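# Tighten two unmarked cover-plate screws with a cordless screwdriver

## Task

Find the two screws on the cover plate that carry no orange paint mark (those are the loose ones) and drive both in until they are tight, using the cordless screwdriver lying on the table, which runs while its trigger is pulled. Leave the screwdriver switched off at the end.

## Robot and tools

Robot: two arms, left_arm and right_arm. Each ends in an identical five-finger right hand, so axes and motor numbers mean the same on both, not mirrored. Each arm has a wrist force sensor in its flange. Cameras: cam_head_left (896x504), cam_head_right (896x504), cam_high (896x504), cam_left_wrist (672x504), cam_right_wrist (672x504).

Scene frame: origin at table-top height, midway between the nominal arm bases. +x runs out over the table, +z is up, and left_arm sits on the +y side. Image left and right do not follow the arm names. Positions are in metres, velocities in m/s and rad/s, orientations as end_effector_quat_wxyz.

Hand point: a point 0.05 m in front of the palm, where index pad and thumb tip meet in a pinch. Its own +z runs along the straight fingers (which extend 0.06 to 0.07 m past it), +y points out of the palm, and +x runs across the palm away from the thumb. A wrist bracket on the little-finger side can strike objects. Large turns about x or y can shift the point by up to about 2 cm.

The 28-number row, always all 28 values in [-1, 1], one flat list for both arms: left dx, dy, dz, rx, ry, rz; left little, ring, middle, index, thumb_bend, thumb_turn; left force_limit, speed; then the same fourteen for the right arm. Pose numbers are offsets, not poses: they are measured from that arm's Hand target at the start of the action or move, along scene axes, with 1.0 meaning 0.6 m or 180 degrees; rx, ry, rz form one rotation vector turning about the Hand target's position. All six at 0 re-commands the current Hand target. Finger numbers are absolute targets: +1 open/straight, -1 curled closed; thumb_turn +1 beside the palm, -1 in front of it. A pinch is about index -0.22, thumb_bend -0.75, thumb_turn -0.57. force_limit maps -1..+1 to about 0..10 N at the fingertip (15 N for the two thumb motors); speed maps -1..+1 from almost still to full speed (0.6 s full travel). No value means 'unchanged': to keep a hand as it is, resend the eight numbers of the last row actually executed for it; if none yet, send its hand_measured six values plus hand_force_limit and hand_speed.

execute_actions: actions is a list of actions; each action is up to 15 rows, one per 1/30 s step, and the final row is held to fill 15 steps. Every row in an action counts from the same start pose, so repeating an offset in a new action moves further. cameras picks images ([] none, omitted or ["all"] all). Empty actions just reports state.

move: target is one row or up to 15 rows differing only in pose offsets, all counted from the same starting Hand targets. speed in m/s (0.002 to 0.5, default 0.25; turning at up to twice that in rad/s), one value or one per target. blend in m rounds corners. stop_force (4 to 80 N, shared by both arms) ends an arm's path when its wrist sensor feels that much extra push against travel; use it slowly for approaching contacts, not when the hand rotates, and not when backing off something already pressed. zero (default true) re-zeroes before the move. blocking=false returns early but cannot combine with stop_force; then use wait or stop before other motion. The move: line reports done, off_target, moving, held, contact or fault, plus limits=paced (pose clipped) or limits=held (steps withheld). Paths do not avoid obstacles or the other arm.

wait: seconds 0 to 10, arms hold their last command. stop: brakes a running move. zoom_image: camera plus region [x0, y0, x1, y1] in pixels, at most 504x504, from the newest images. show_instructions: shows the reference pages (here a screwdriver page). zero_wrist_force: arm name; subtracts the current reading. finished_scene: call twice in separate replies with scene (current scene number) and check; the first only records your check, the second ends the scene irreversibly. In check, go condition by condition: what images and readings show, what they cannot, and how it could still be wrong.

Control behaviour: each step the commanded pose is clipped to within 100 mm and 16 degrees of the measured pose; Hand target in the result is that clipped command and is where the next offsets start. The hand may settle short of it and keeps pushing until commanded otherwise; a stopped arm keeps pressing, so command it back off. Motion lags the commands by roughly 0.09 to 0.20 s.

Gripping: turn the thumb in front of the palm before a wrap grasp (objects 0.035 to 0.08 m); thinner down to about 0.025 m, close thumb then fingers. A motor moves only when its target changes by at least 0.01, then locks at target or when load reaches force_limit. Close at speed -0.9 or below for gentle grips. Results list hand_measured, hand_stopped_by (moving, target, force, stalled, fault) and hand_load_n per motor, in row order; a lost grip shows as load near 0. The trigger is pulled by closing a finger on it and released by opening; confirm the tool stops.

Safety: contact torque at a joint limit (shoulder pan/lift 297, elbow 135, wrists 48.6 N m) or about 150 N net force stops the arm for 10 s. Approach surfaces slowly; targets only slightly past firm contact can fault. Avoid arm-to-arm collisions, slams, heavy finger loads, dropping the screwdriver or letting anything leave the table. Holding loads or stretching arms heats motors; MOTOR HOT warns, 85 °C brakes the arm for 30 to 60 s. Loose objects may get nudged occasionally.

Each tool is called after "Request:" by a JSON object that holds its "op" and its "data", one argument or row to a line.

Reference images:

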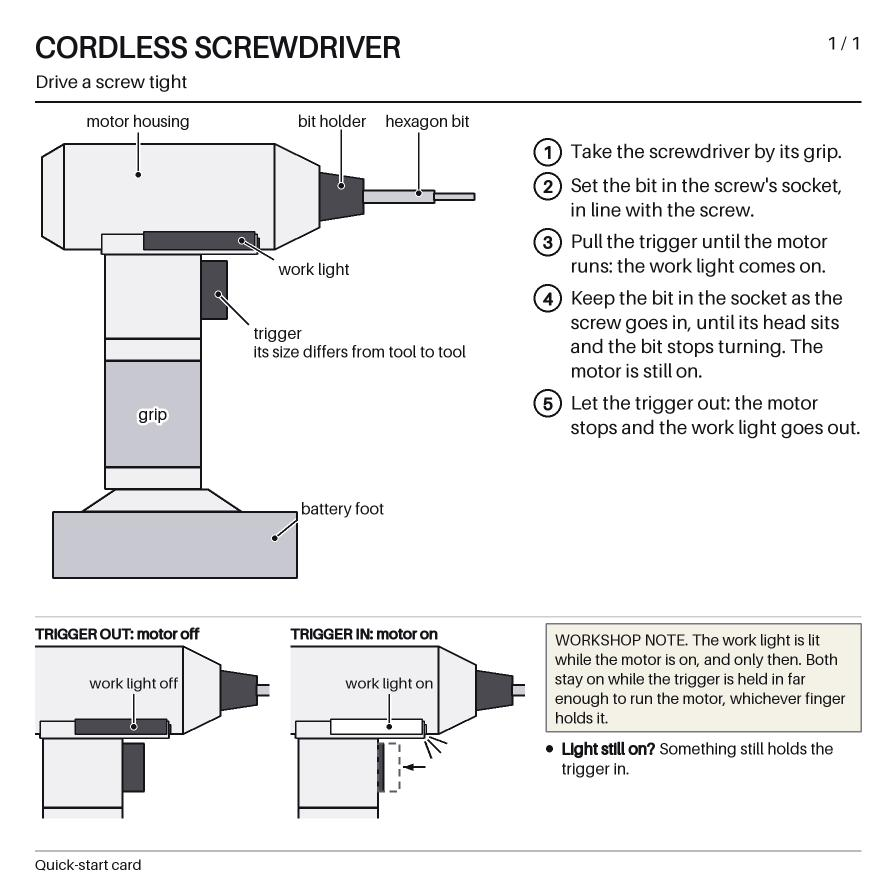

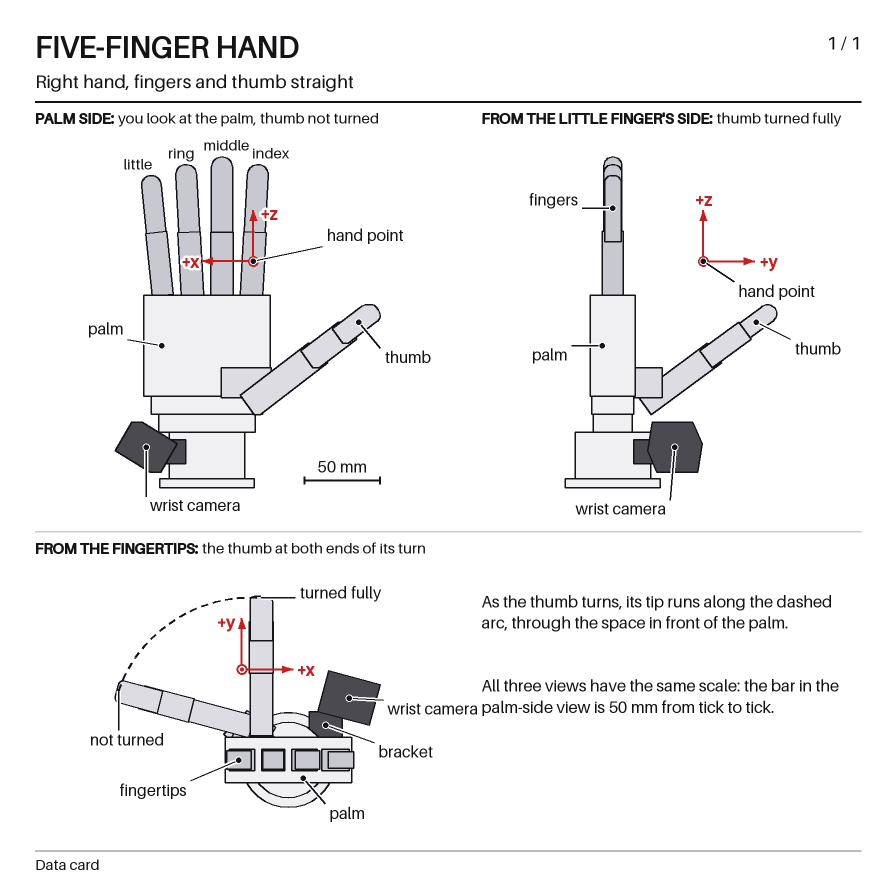

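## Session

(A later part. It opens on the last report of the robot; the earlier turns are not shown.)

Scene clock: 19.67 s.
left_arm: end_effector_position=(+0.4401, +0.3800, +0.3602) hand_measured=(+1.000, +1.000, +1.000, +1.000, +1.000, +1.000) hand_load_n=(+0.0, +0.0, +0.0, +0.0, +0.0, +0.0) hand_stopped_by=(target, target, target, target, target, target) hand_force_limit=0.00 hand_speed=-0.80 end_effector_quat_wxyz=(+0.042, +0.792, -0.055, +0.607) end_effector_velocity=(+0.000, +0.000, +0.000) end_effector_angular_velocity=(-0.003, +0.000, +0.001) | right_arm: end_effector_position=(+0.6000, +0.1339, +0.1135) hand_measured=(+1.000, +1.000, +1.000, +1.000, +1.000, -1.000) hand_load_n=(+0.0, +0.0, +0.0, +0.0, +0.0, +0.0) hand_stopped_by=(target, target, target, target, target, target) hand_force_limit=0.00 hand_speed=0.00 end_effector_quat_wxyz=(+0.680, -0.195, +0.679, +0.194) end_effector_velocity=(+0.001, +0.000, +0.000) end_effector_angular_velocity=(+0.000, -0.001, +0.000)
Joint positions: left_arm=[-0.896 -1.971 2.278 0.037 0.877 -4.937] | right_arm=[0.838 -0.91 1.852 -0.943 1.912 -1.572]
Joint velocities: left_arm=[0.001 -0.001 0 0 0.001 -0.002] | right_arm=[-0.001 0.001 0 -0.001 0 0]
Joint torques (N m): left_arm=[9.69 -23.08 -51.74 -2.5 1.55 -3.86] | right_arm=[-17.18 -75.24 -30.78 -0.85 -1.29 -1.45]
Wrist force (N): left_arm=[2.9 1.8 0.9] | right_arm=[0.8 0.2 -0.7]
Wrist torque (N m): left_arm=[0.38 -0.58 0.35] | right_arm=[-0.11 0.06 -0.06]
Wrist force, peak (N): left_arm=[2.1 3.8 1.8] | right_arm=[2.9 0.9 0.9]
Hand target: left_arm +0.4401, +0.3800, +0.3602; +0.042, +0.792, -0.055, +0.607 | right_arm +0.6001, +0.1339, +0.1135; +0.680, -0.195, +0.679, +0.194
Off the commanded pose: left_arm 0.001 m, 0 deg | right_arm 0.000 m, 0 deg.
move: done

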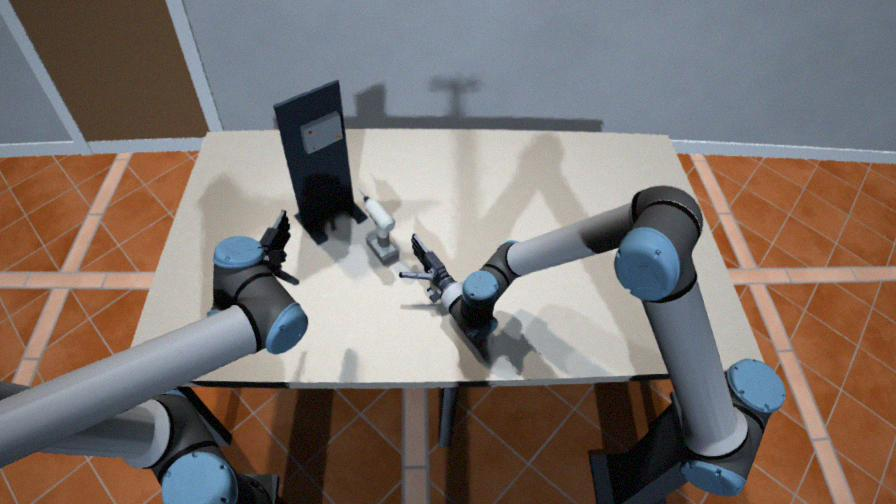

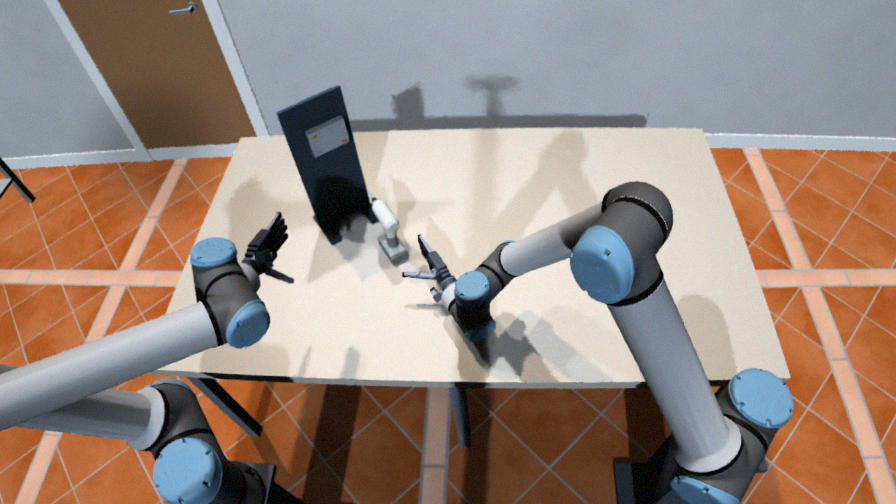

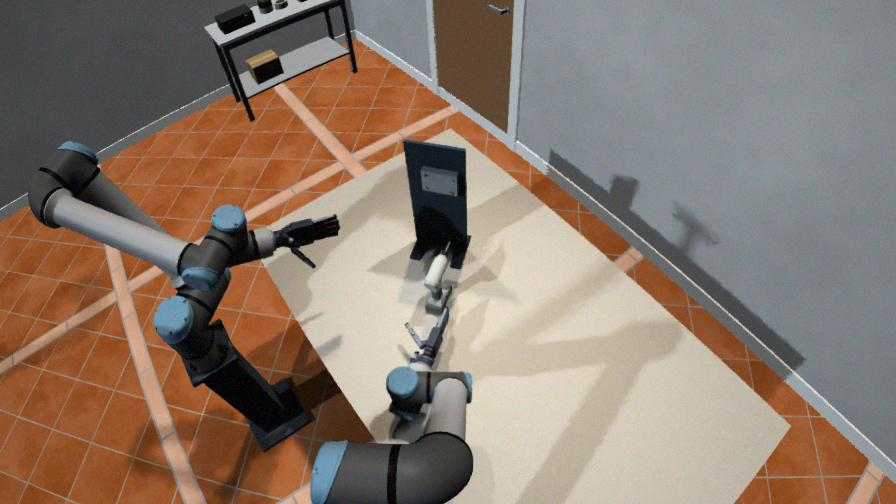

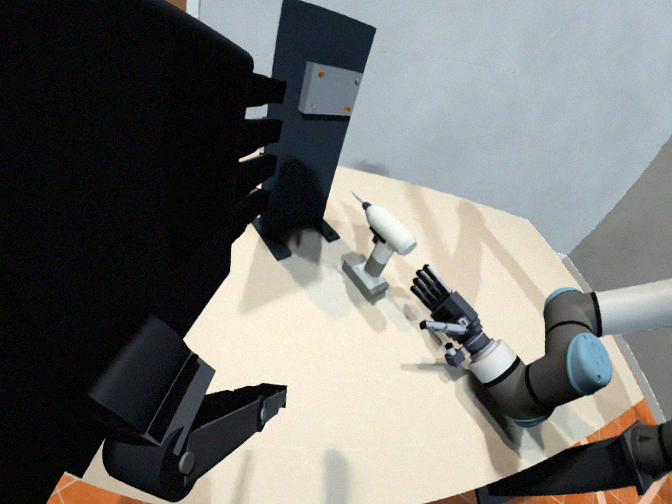

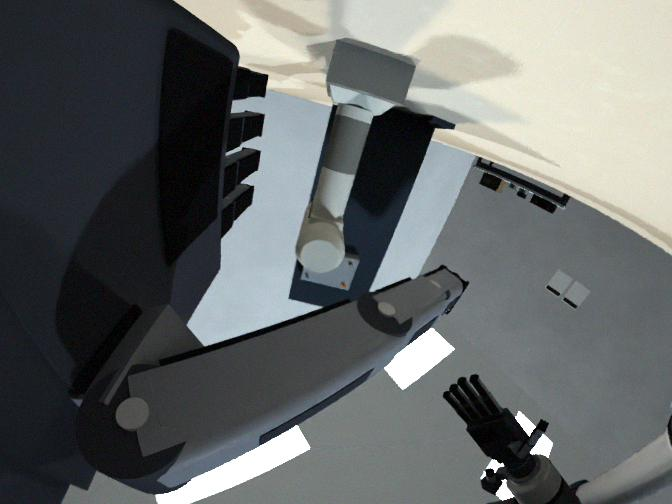

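Request:
{"op": "move", "data": {
  "target": [0,0,0,0,0,0,1,1,1,1,1,1,0,-0.8,0.1,0.0605,0,0,0,0.0222,1,1,1,1,1,-1,0,0],
  "speed": 0.1
}}

Request:
{"op": "zoom_image", "data": {
  "camera": "cam_right_wrist",
  "region": [200, 20, 480, 320]
}}

Request:
{"op": "zoom_image", "data": {
  "camera": "cam_left_wrist",
  "region": [300, 160, 520, 380]
}}

Request:
{"op": "zoom_image", "data": {
  "camera": "cam_head_right",
  "region": [350, 170, 490, 310]
}}

Scene clock: 22.77 s.
left_arm: end_effector_position=(+0.4401, +0.3800, +0.3602) hand_measured=(+1.000, +1.000, +1.000, +1.000, +1.000, +1.000) hand_load_n=(+0.0, +0.0, +0.0, +0.0, +0.0, +0.0) hand_stopped_by=(target, target, target, target, target, target) hand_force_limit=0.00 hand_speed=-0.80 end_effector_quat_wxyz=(+0.042, +0.792, -0.055, +0.607) end_effector_velocity=(+0.000, +0.000, +0.000) end_effector_angular_velocity=(+0.001, +0.001, -0.001) | right_arm: end_effector_position=(+0.6602, +0.1702, +0.1134) hand_measured=(+1.000, +1.000, +1.000, +1.000, +1.000, -1.000) hand_load_n=(+0.0, +0.0, +0.0, +0.0, +0.0, +0.0) hand_stopped_by=(target, target, target, target, target, target) hand_force_limit=0.00 hand_speed=0.00 end_effector_quat_wxyz=(+0.673, -0.218, +0.672, +0.218) end_effector_velocity=(-0.002, -0.001, -0.001) end_effector_angular_velocity=(+0.000, +0.000, -0.002)
Joint positions: left_arm=[-0.896 -1.971 2.278 0.037 0.877 -4.937] | right_arm=[0.782 -0.853 1.731 -0.879 1.786 -1.572]
Joint velocities: left_arm=[-0.001 0 0 0.001 0 0] | right_arm=[0.001 0 0.003 -0.003 0.004 0]
Joint torques (N m): left_arm=[6.89 -21.32 -43.65 -2.11 1.6 -3.35] | right_arm=[16.32 -98.53 -21.43 -5.38 2 2]
Wrist force (N): left_arm=[2.9 1.7 0.6] | right_arm=[0.7 -0.2 -0.2]
Wrist torque (N m): left_arm=[0.38 -0.57 0.35] | right_arm=[-0.20 0.06 -0.10]
Wrist force, peak (N): left_arm=[3.2 1.9 0.7] | right_arm=[0.8 0.2 -1.7]
Hand target: left_arm +0.4401, +0.3800, +0.3602; +0.042, +0.792, -0.055, +0.607 | right_arm +0.6601, +0.1703, +0.1136; +0.673, -0.218, +0.672, +0.218
Off the commanded pose: left_arm 0.000 m, 0 deg | right_arm 0.000 m, 0 deg.
move: done

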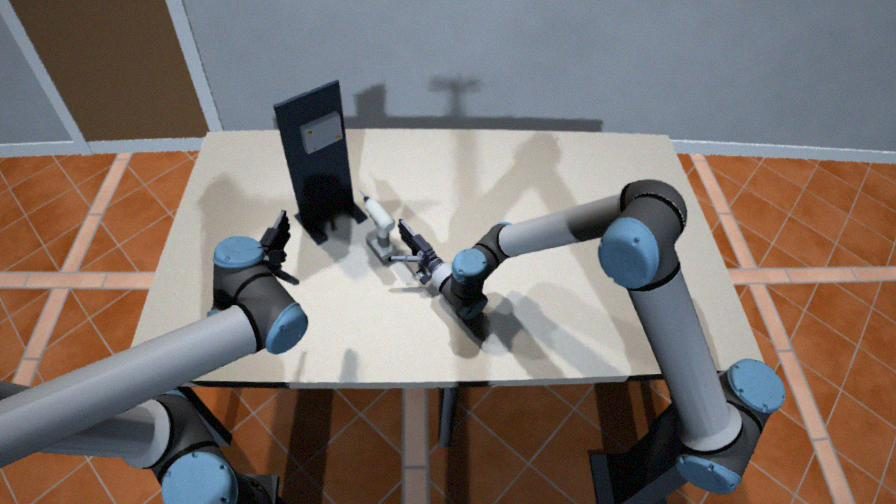

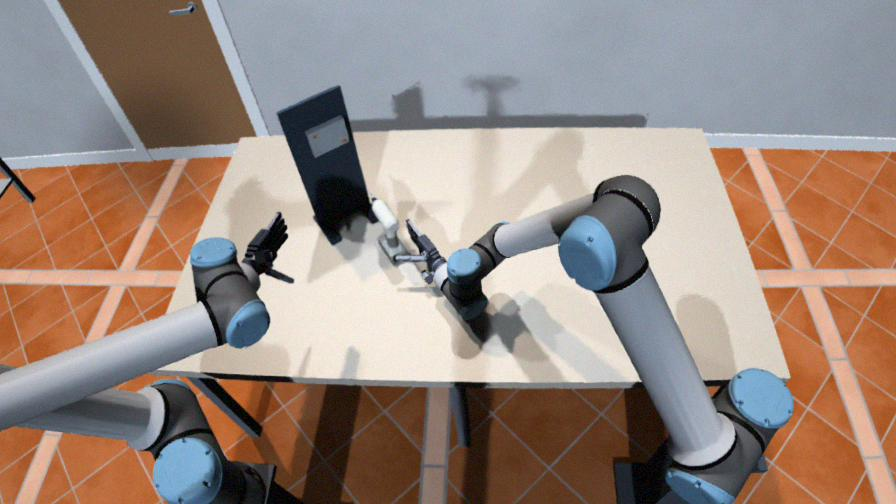

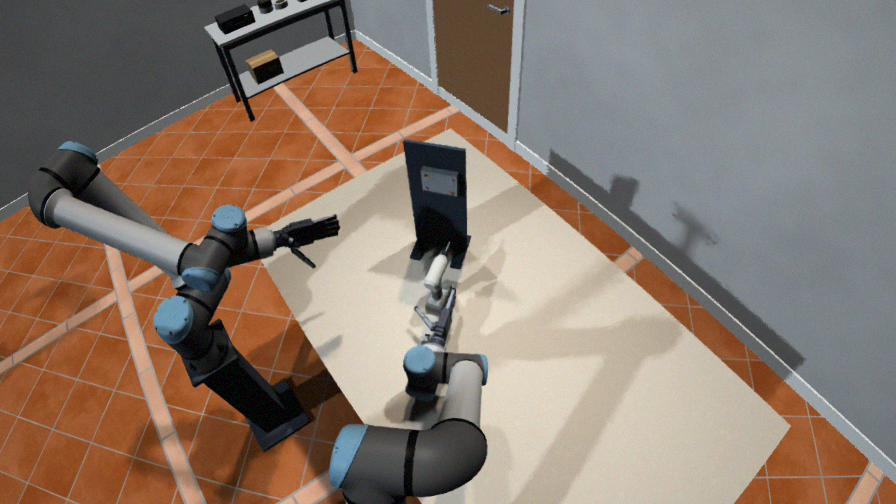

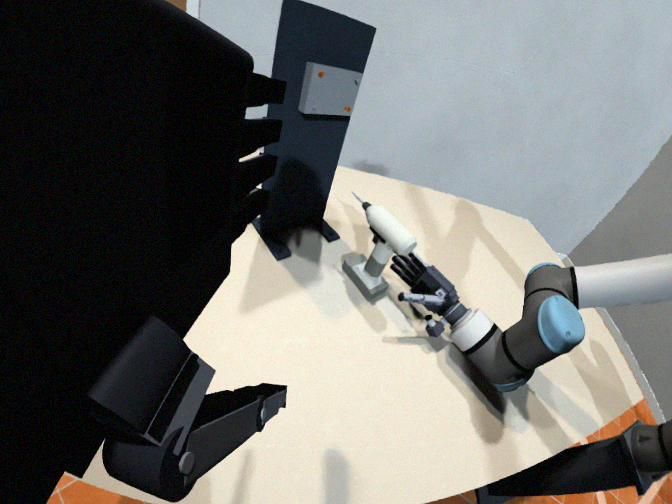

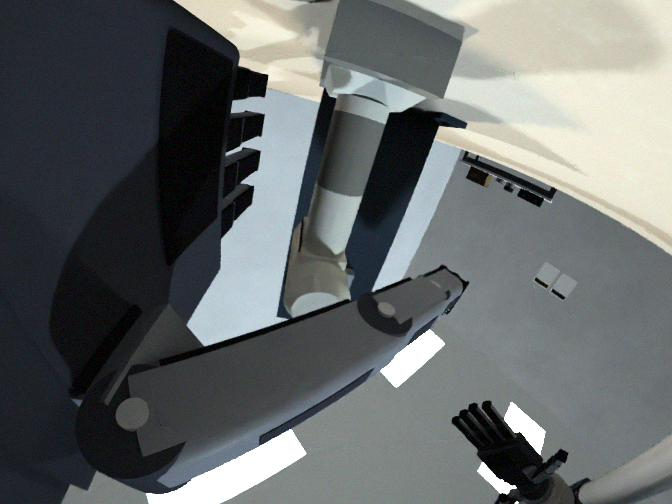

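Scaled by 1.680 from the camera's 672x504 image, which has a finer 960x720 frame.

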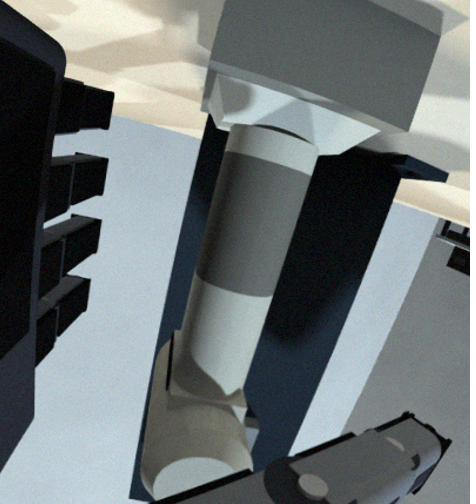

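Scaled by 2.291 from the camera's 672x504 image, which has a finer 960x720 frame.

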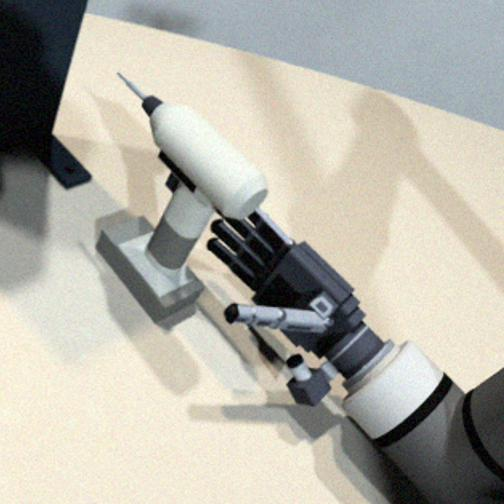

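Scaled by 3.600.

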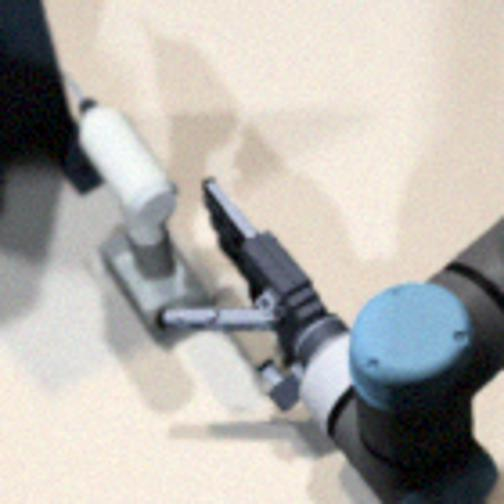

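Request:
{"op": "move", "data": {
  "target": [0,0,0,0,0,0,1,1,1,1,1,1,0,-0.8,0.058,0.069,0,0,0,0.0056,1,1,1,1,1,-1,0,0],
  "speed": 0.1,
  "stop_force": 10
}}

Request:
{"op": "zoom_image", "data": {
  "camera": "cam_right_wrist",
  "region": [200, 20, 480, 320]
}}

Request:
{"op": "zoom_image", "data": {
  "camera": "cam_left_wrist",
  "region": [320, 180, 480, 340]
}}

Request:
{"op": "zoom_image", "data": {
  "camera": "cam_head_right",
  "region": [350, 170, 490, 310]
}}

Scene clock: 25.47 s.
left_arm: end_effector_position=(+0.4401, +0.3800, +0.3602) hand_measured=(+1.000, +1.000, +1.000, +1.000, +1.000, +1.000) hand_load_n=(+0.0, +0.0, +0.0, +0.0, +0.0, +0.0) hand_stopped_by=(target, target, target, target, target, target) hand_force_limit=0.00 hand_speed=-0.80 end_effector_quat_wxyz=(+0.042, +0.792, -0.055, +0.607) end_effector_velocity=(+0.000, +0.000, +0.000) end_effector_angular_velocity=(+0.000, +0.001, +0.001) | right_arm: end_effector_position=(+0.6949, +0.2118, +0.1136) hand_measured=(+1.000, +1.000, +1.000, +1.000, +1.000, -1.000) hand_load_n=(+0.0, +0.0, +0.0, +0.0, +0.0, +0.0) hand_stopped_by=(target, target, target, target, target, target) hand_force_limit=0.00 hand_speed=0.00 end_effector_quat_wxyz=(+0.671, -0.224, +0.670, +0.224) end_effector_velocity=(+0.000, +0.000, +0.001) end_effector_angular_velocity=(+0.001, -0.001, +0.000)
Joint positions: left_arm=[-0.896 -1.971 2.278 0.037 0.877 -4.937] | right_arm=[0.778 -0.795 1.609 -0.815 1.765 -1.572]
Joint velocities: left_arm=[0 0 0 0.001 -0.001 -0.001] | right_arm=[0 0 0 -0.001 0 0]
Joint torques (N m): left_arm=[7.41 -21.11 -36.71 -1.49 1.46 -3.34] | right_arm=[15.18 -101.6 -35.22 -4.42 2.16 2.05]
Wrist force (N): left_arm=[2.9 1.5 1.0] | right_arm=[0.4 0.4 -0.2]
Wrist torque (N m): left_arm=[0.32 -0.57 0.34] | right_arm=[-0.11 0.10 -0.09]
Wrist force, peak (N): left_arm=[3.1 1.8 0.9] | right_arm=[0.4 -0.2 -1.7]
Hand target: left_arm +0.4401, +0.3800, +0.3602; +0.042, +0.792, -0.055, +0.607 | right_arm +0.6949, +0.2118, +0.1136; +0.671, -0.224, +0.670, +0.224
Off the commanded pose: left_arm 0.000 m, 0 deg | right_arm 0.000 m, 0 deg.
move: done

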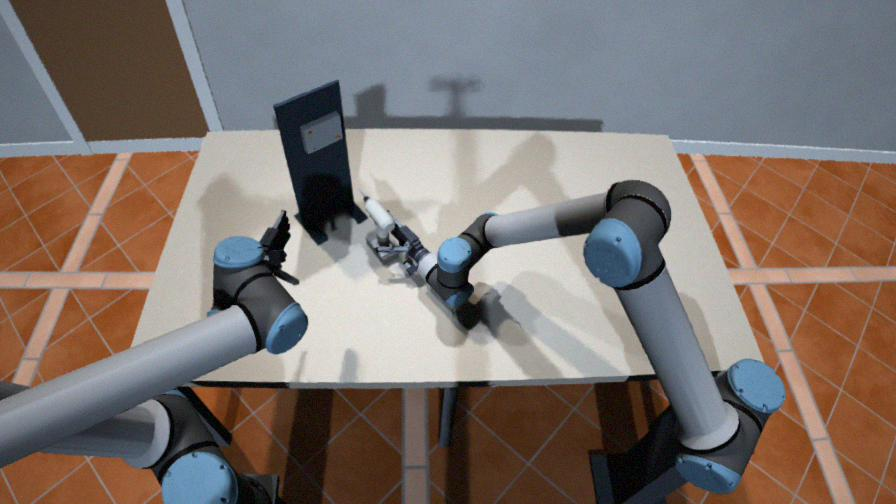

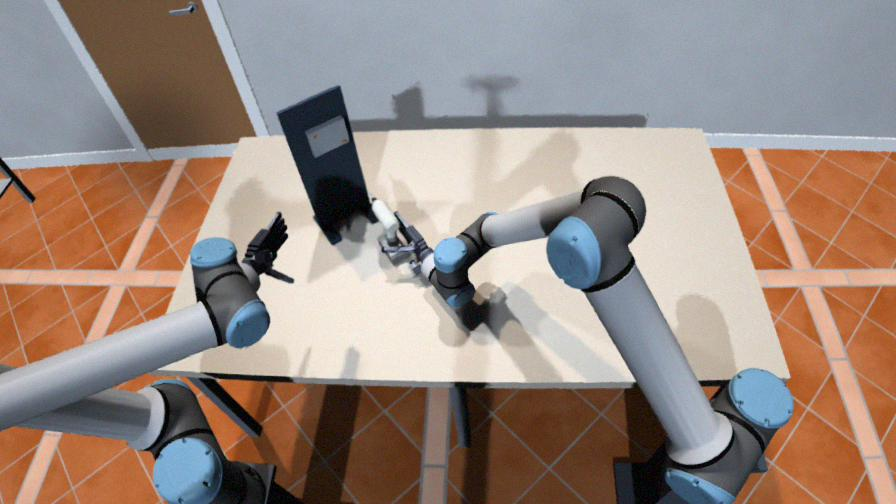

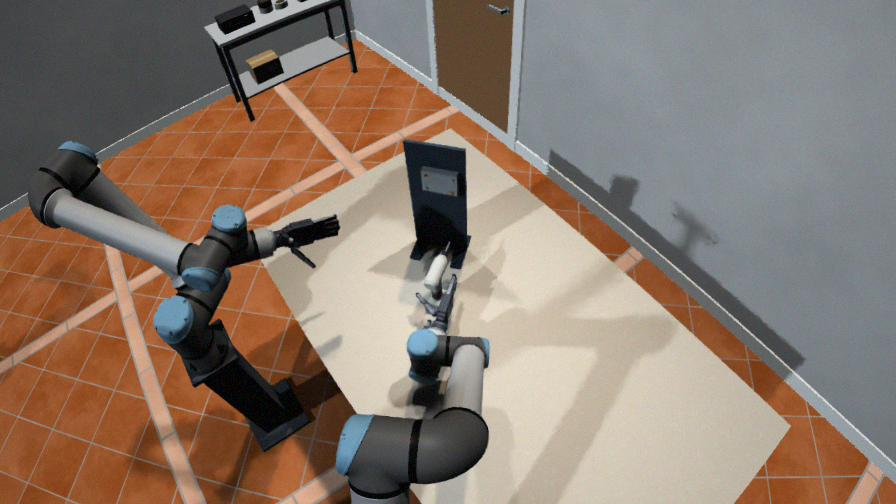

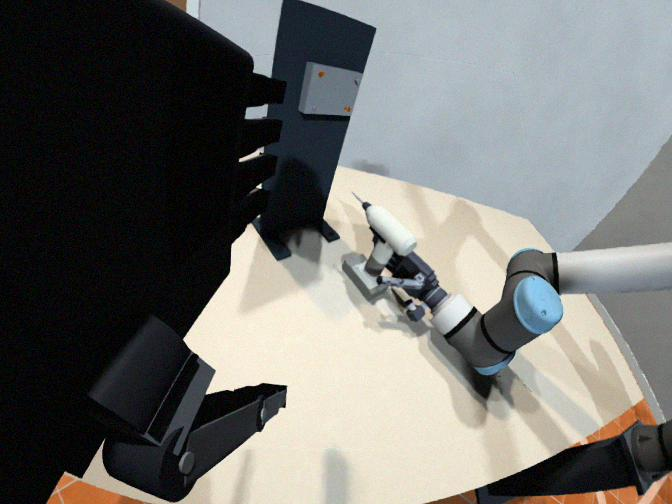

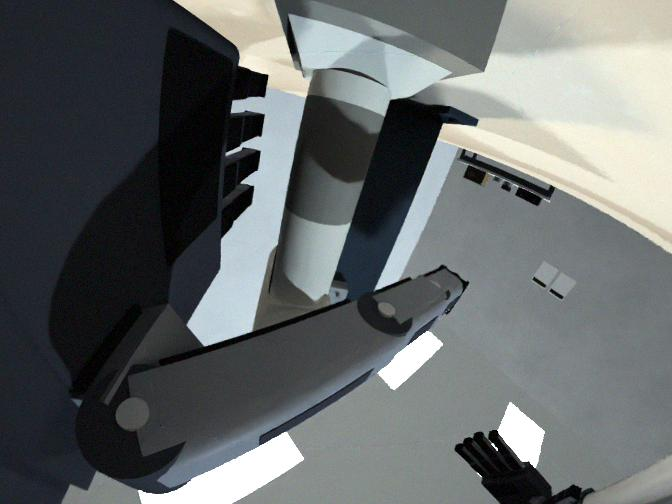

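Scaled by 1.680 from the camera's 672x504 image, which has a finer 960x720 frame.

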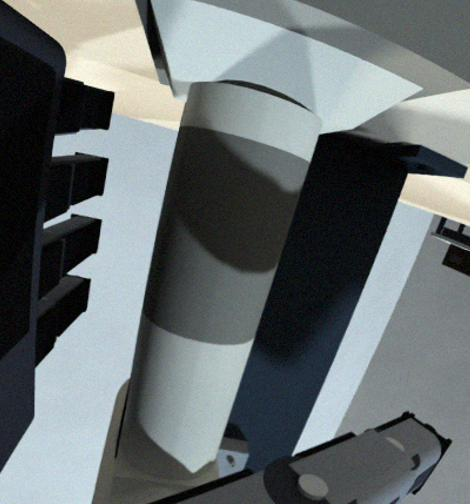

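Scaled by 3.150 from the camera's 672x504 image, which has a finer 960x720 frame.

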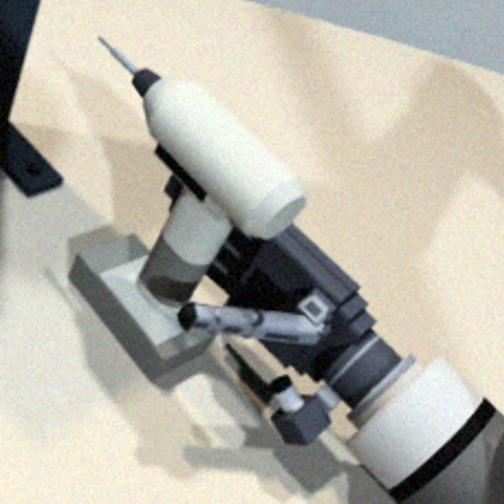

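Scaled by 3.600.

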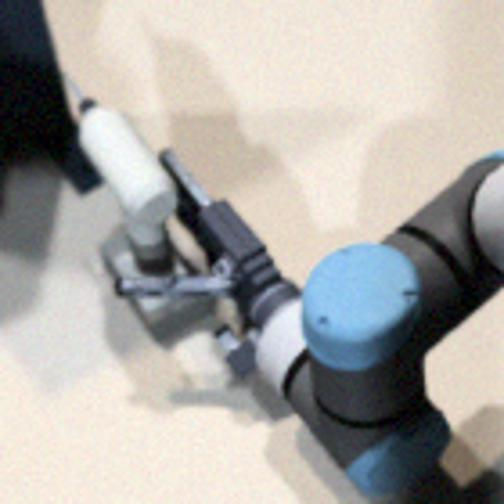

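Request:
{"op": "move", "data": {
  "target": [0,0,0,0,0,0,1,1,1,1,1,1,0,-0.8,0.0397,0.0445,0,0,0,0,1,1,1,1,1,-1,0,0],
  "speed": 0.06,
  "stop_force": 8
}}

Request:
{"op": "zoom_image", "data": {
  "camera": "cam_right_wrist",
  "region": [200, 20, 480, 320]
}}

Request:
{"op": "zoom_image", "data": {
  "camera": "cam_left_wrist",
  "region": [320, 180, 480, 340]
}}

Request:
{"op": "zoom_image", "data": {
  "camera": "cam_head_right",
  "region": [350, 170, 490, 310]
}}

Scene clock: 27.70 s.
left_arm: end_effector_position=(+0.4401, +0.3800, +0.3602) hand_measured=(+1.000, +1.000, +1.000, +1.000, +1.000, +1.000) hand_load_n=(+0.0, +0.0, -0.5, +0.0, +0.0, +0.0) hand_stopped_by=(target, target, target, target, target, target) hand_force_limit=0.00 hand_speed=-0.80 end_effector_quat_wxyz=(+0.042, +0.792, -0.055, +0.607) end_effector_velocity=(+0.000, +0.000, +0.000) end_effector_angular_velocity=(+0.000, -0.001, -0.001) | right_arm: end_effector_position=(+0.7187, +0.2385, +0.1136) hand_measured=(+1.000, +1.000, +1.000, +1.000, +1.000, -1.000) hand_load_n=(+0.0, +0.0, +0.0, +0.0, +0.0, +0.0) hand_stopped_by=(target, target, target, target, target, target) hand_force_limit=0.00 hand_speed=0.00 end_effector_quat_wxyz=(+0.671, -0.224, +0.670, +0.224) end_effector_velocity=(+0.000, +0.000, -0.001) end_effector_angular_velocity=(-0.001, +0.001, +0.000)
Joint positions: left_arm=[-0.896 -1.971 2.278 0.037 0.877 -4.937] | right_arm=[0.778 -0.754 1.523 -0.77 1.765 -1.572]
Joint velocities: left_arm=[-0.001 0 0 -0.001 0 0.001] | right_arm=[0 0.001 0 0 0 0]
Joint torques (N m): left_arm=[6.43 -23.15 -30.54 -0.85 1.24 -3.26] | right_arm=[10.11 -109.52 -37.13 -4.46 1.47 0.87]
Wrist force (N): left_arm=[2.6 1.7 0.9] | right_arm=[0.7 0.3 -0.3]
Wrist torque (N m): left_arm=[0.36 -0.54 0.33] | right_arm=[-0.11 0.05 -0.09]
Wrist force, peak (N): left_arm=[3.2 1.8 0.8] | right_arm=[0.7 0.3 -1.1]
Hand target: left_arm +0.4401, +0.3800, +0.3602; +0.042, +0.792, -0.055, +0.607 | right_arm +0.7187, +0.2385, +0.1136; +0.671, -0.224, +0.670, +0.224
Off the commanded pose: left_arm 0.000 m, 0 deg | right_arm 0.000 m, 0 deg.
move: done

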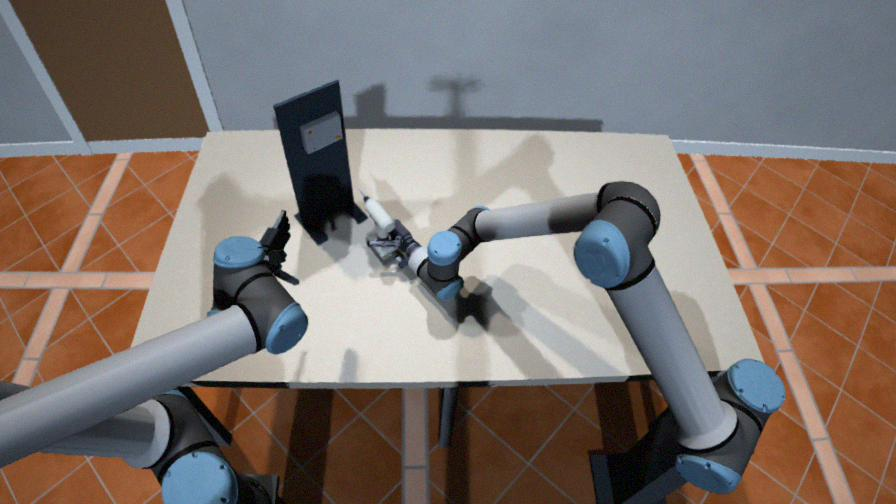

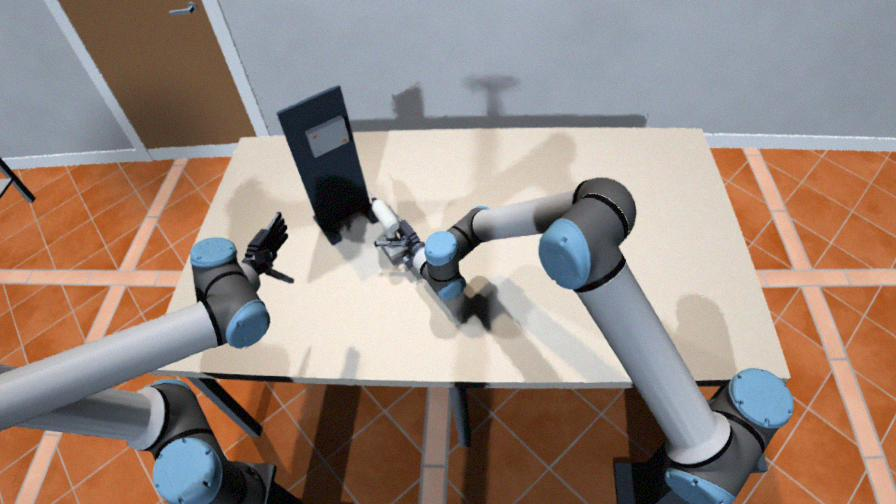

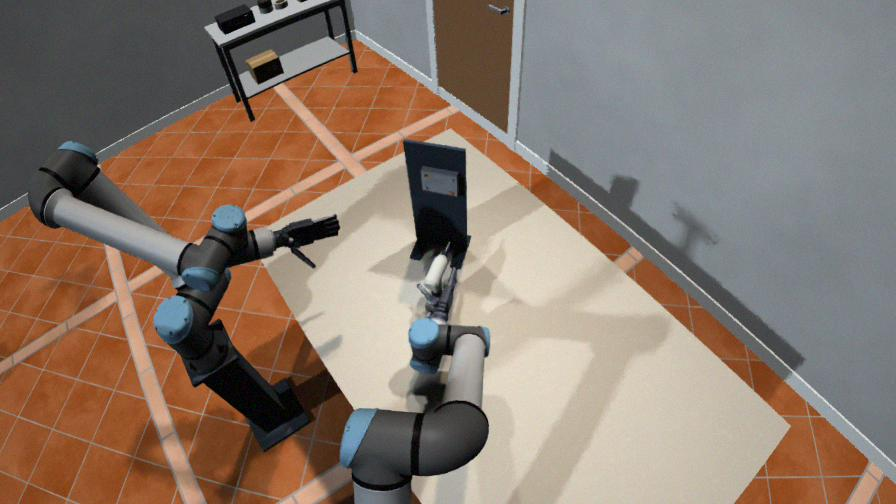

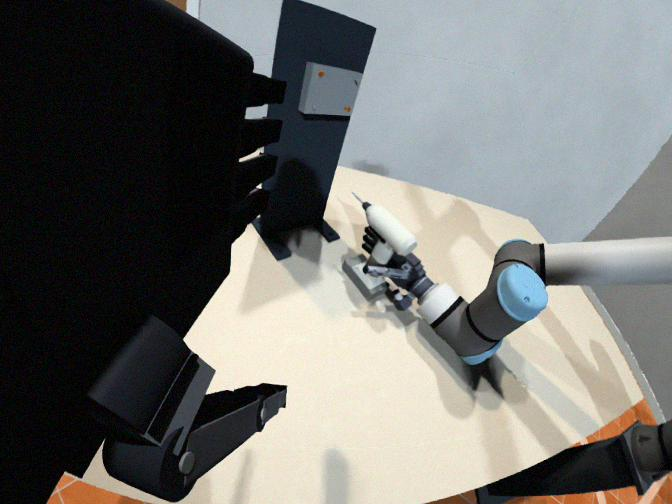

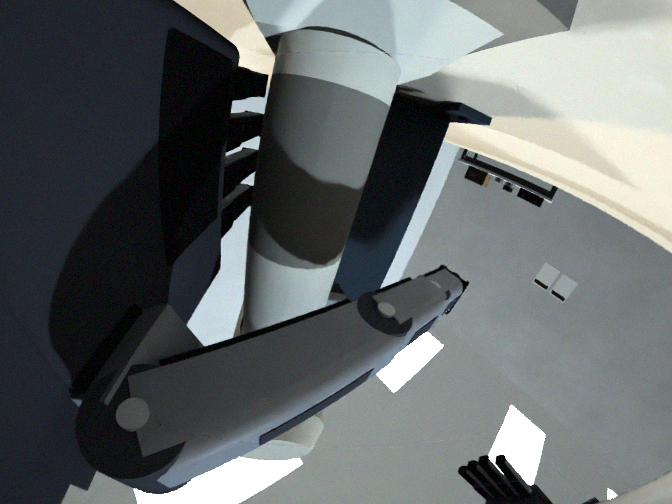

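Scaled by 1.680 from the camera's 672x504 image, which has a finer 960x720 frame.

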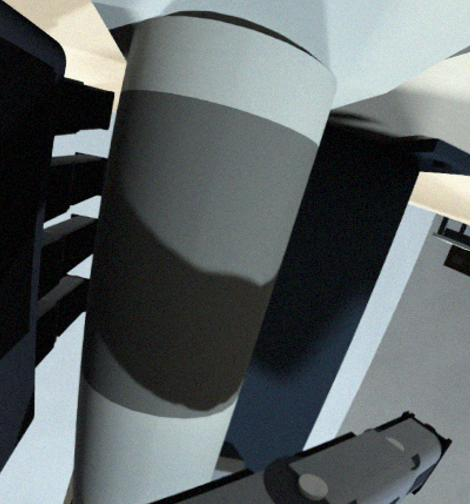

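Scaled by 3.150 from the camera's 672x504 image, which has a finer 960x720 frame.

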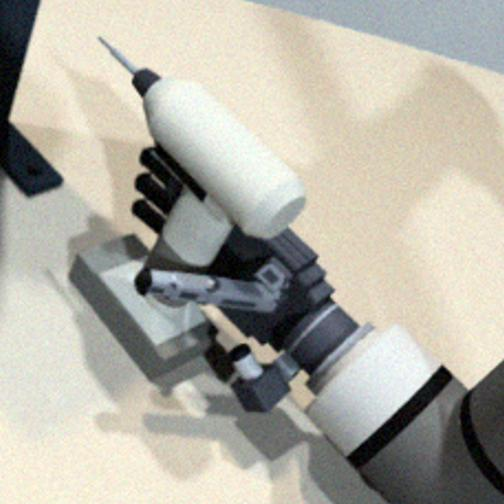

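Scaled by 3.600.

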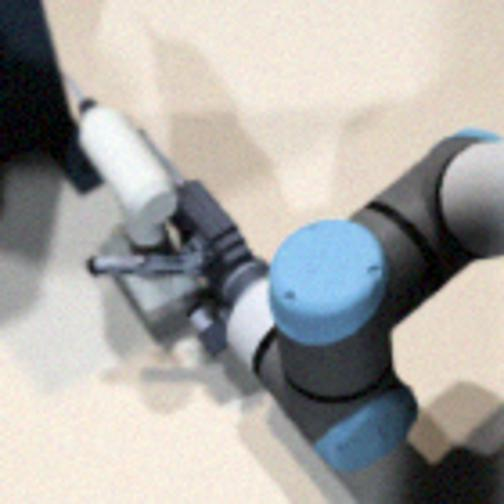

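Request:
{"op": "move", "data": {
  "target": [0,0,0,0,0,0,1,1,1,1,1,1,0,-0.8,-0.01,0.0133,0,0,0,0,1,1,1,1,1,-1,0,0],
  "speed": 0.03,
  "stop_force": 4
}}

Request:
{"op": "zoom_image", "data": {
  "camera": "cam_right_wrist",
  "region": [200, 20, 480, 320]
}}

Scene clock: 29.63 s.
left_arm: end_effector_position=(+0.4401, +0.3800, +0.3602) hand_measured=(+1.000, +1.000, +1.000, +1.000, +1.000, +1.000) hand_load_n=(+0.0, +0.0, +0.0, +0.5, +0.0, +0.0) hand_stopped_by=(target, target, target, target, target, target) hand_force_limit=0.00 hand_speed=-0.80 end_effector_quat_wxyz=(+0.042, +0.792, -0.055, +0.607) end_effector_velocity=(+0.000, +0.000, +0.000) end_effector_angular_velocity=(+0.003, +0.000, -0.001) | right_arm: end_effector_position=(+0.7127, +0.2465, +0.1136) hand_measured=(+1.000, +1.000, +1.000, +1.000, +1.000, -1.000) hand_load_n=(+0.0, +0.0, +0.0, +0.0, +0.0, +0.0) hand_stopped_by=(target, target, target, target, target, target) hand_force_limit=0.00 hand_speed=0.00 end_effector_quat_wxyz=(+0.671, -0.224, +0.670, +0.224) end_effector_velocity=(+0.000, +0.000, -0.001) end_effector_angular_velocity=(-0.001, +0.001, +0.000)
Joint positions: left_arm=[-0.896 -1.971 2.278 0.037 0.877 -4.937] | right_arm=[0.79 -0.749 1.513 -0.765 1.776 -1.572]
Joint velocities: left_arm=[0 0 0 0.001 0 0.003] | right_arm=[0 0 0 0.001 0 0]
Joint torques (N m): left_arm=[2.89 -19.63 -27.26 -0.64 1.52 -3.49] | right_arm=[-14.23 -109.94 -27.88 -4.72 -1.44 -0.88]
Wrist force (N): left_arm=[3.2 1.7 1.1] | right_arm=[0.9 0.3 0.0]
Wrist torque (N m): left_arm=[0.35 -0.64 0.36] | right_arm=[-0.13 0.02 -0.08]
Wrist force, peak (N): left_arm=[3.2 1.7 1.1] | right_arm=[1.1 0.6 0.0]
Hand target: left_arm +0.4401, +0.3800, +0.3602; +0.042, +0.792, -0.055, +0.607 | right_arm +0.7127, +0.2465, +0.1136; +0.671, -0.224, +0.670, +0.224
Off the commanded pose: left_arm 0.000 m, 0 deg | right_arm 0.000 m, 0 deg.
move: done

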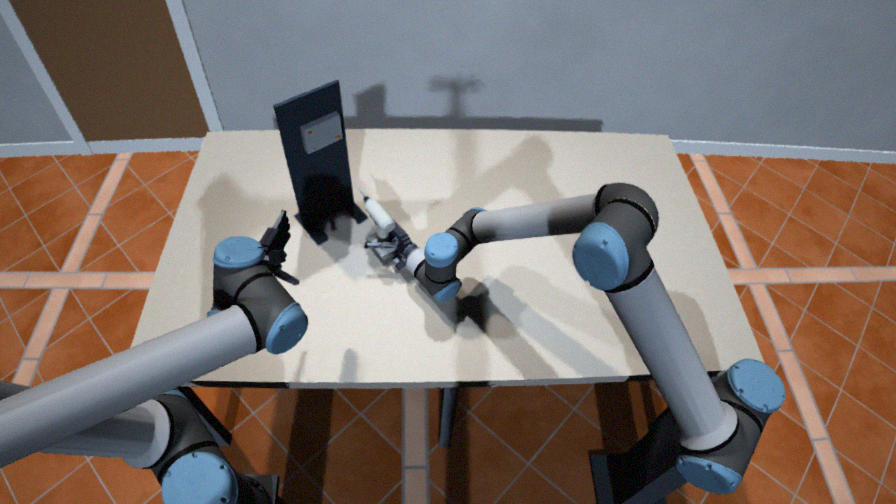

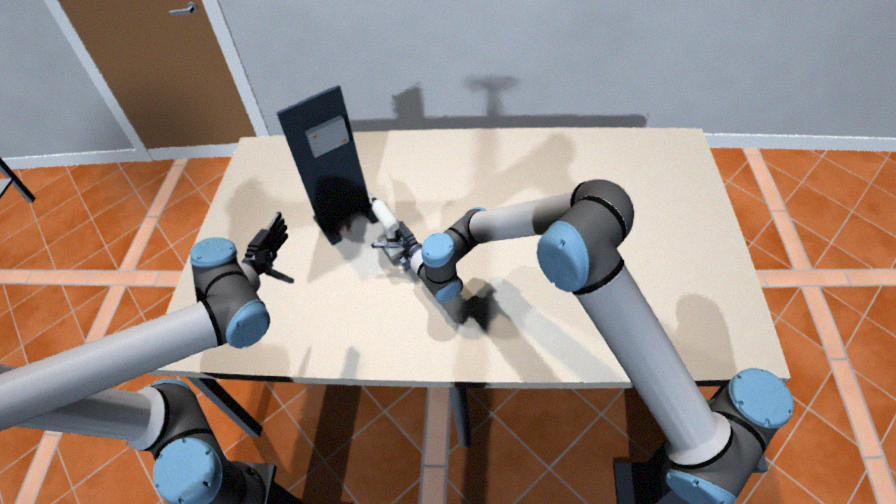

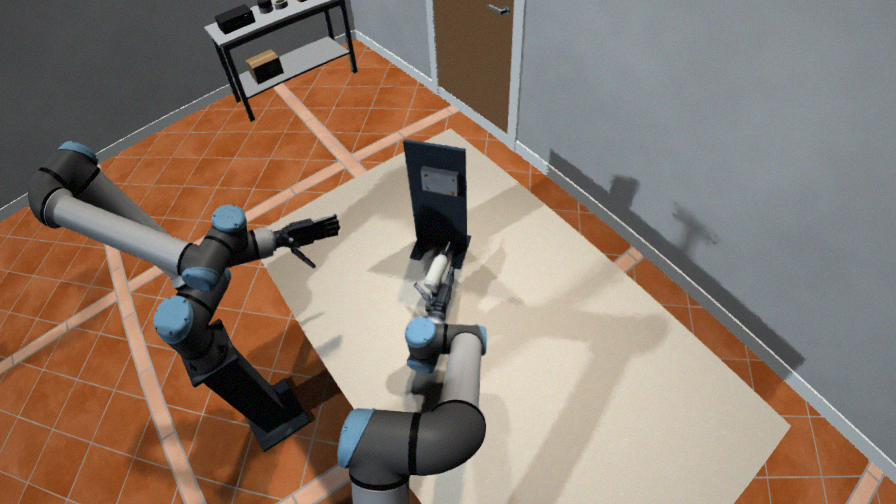

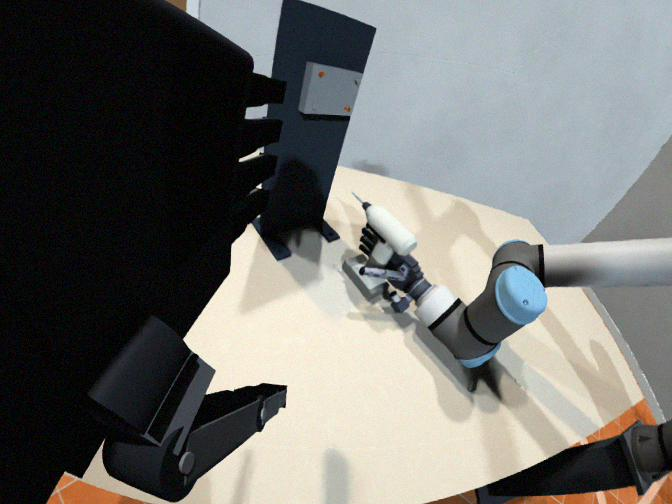

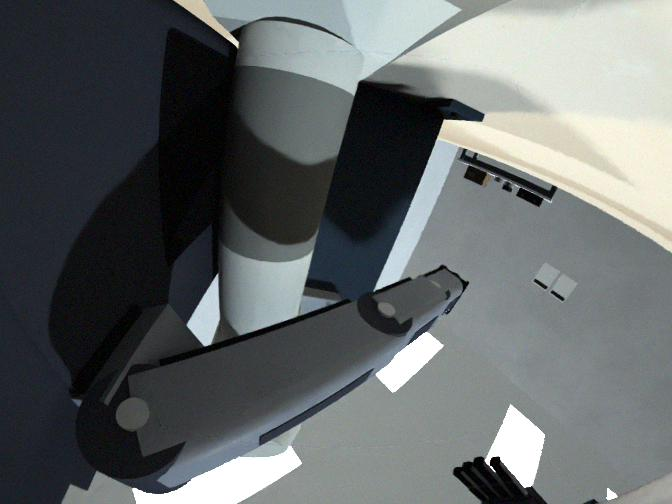

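Scaled by 1.680 from the camera's 672x504 image, which has a finer 960x720 frame.

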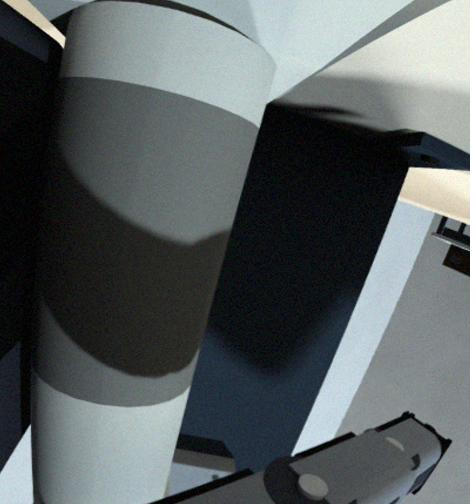

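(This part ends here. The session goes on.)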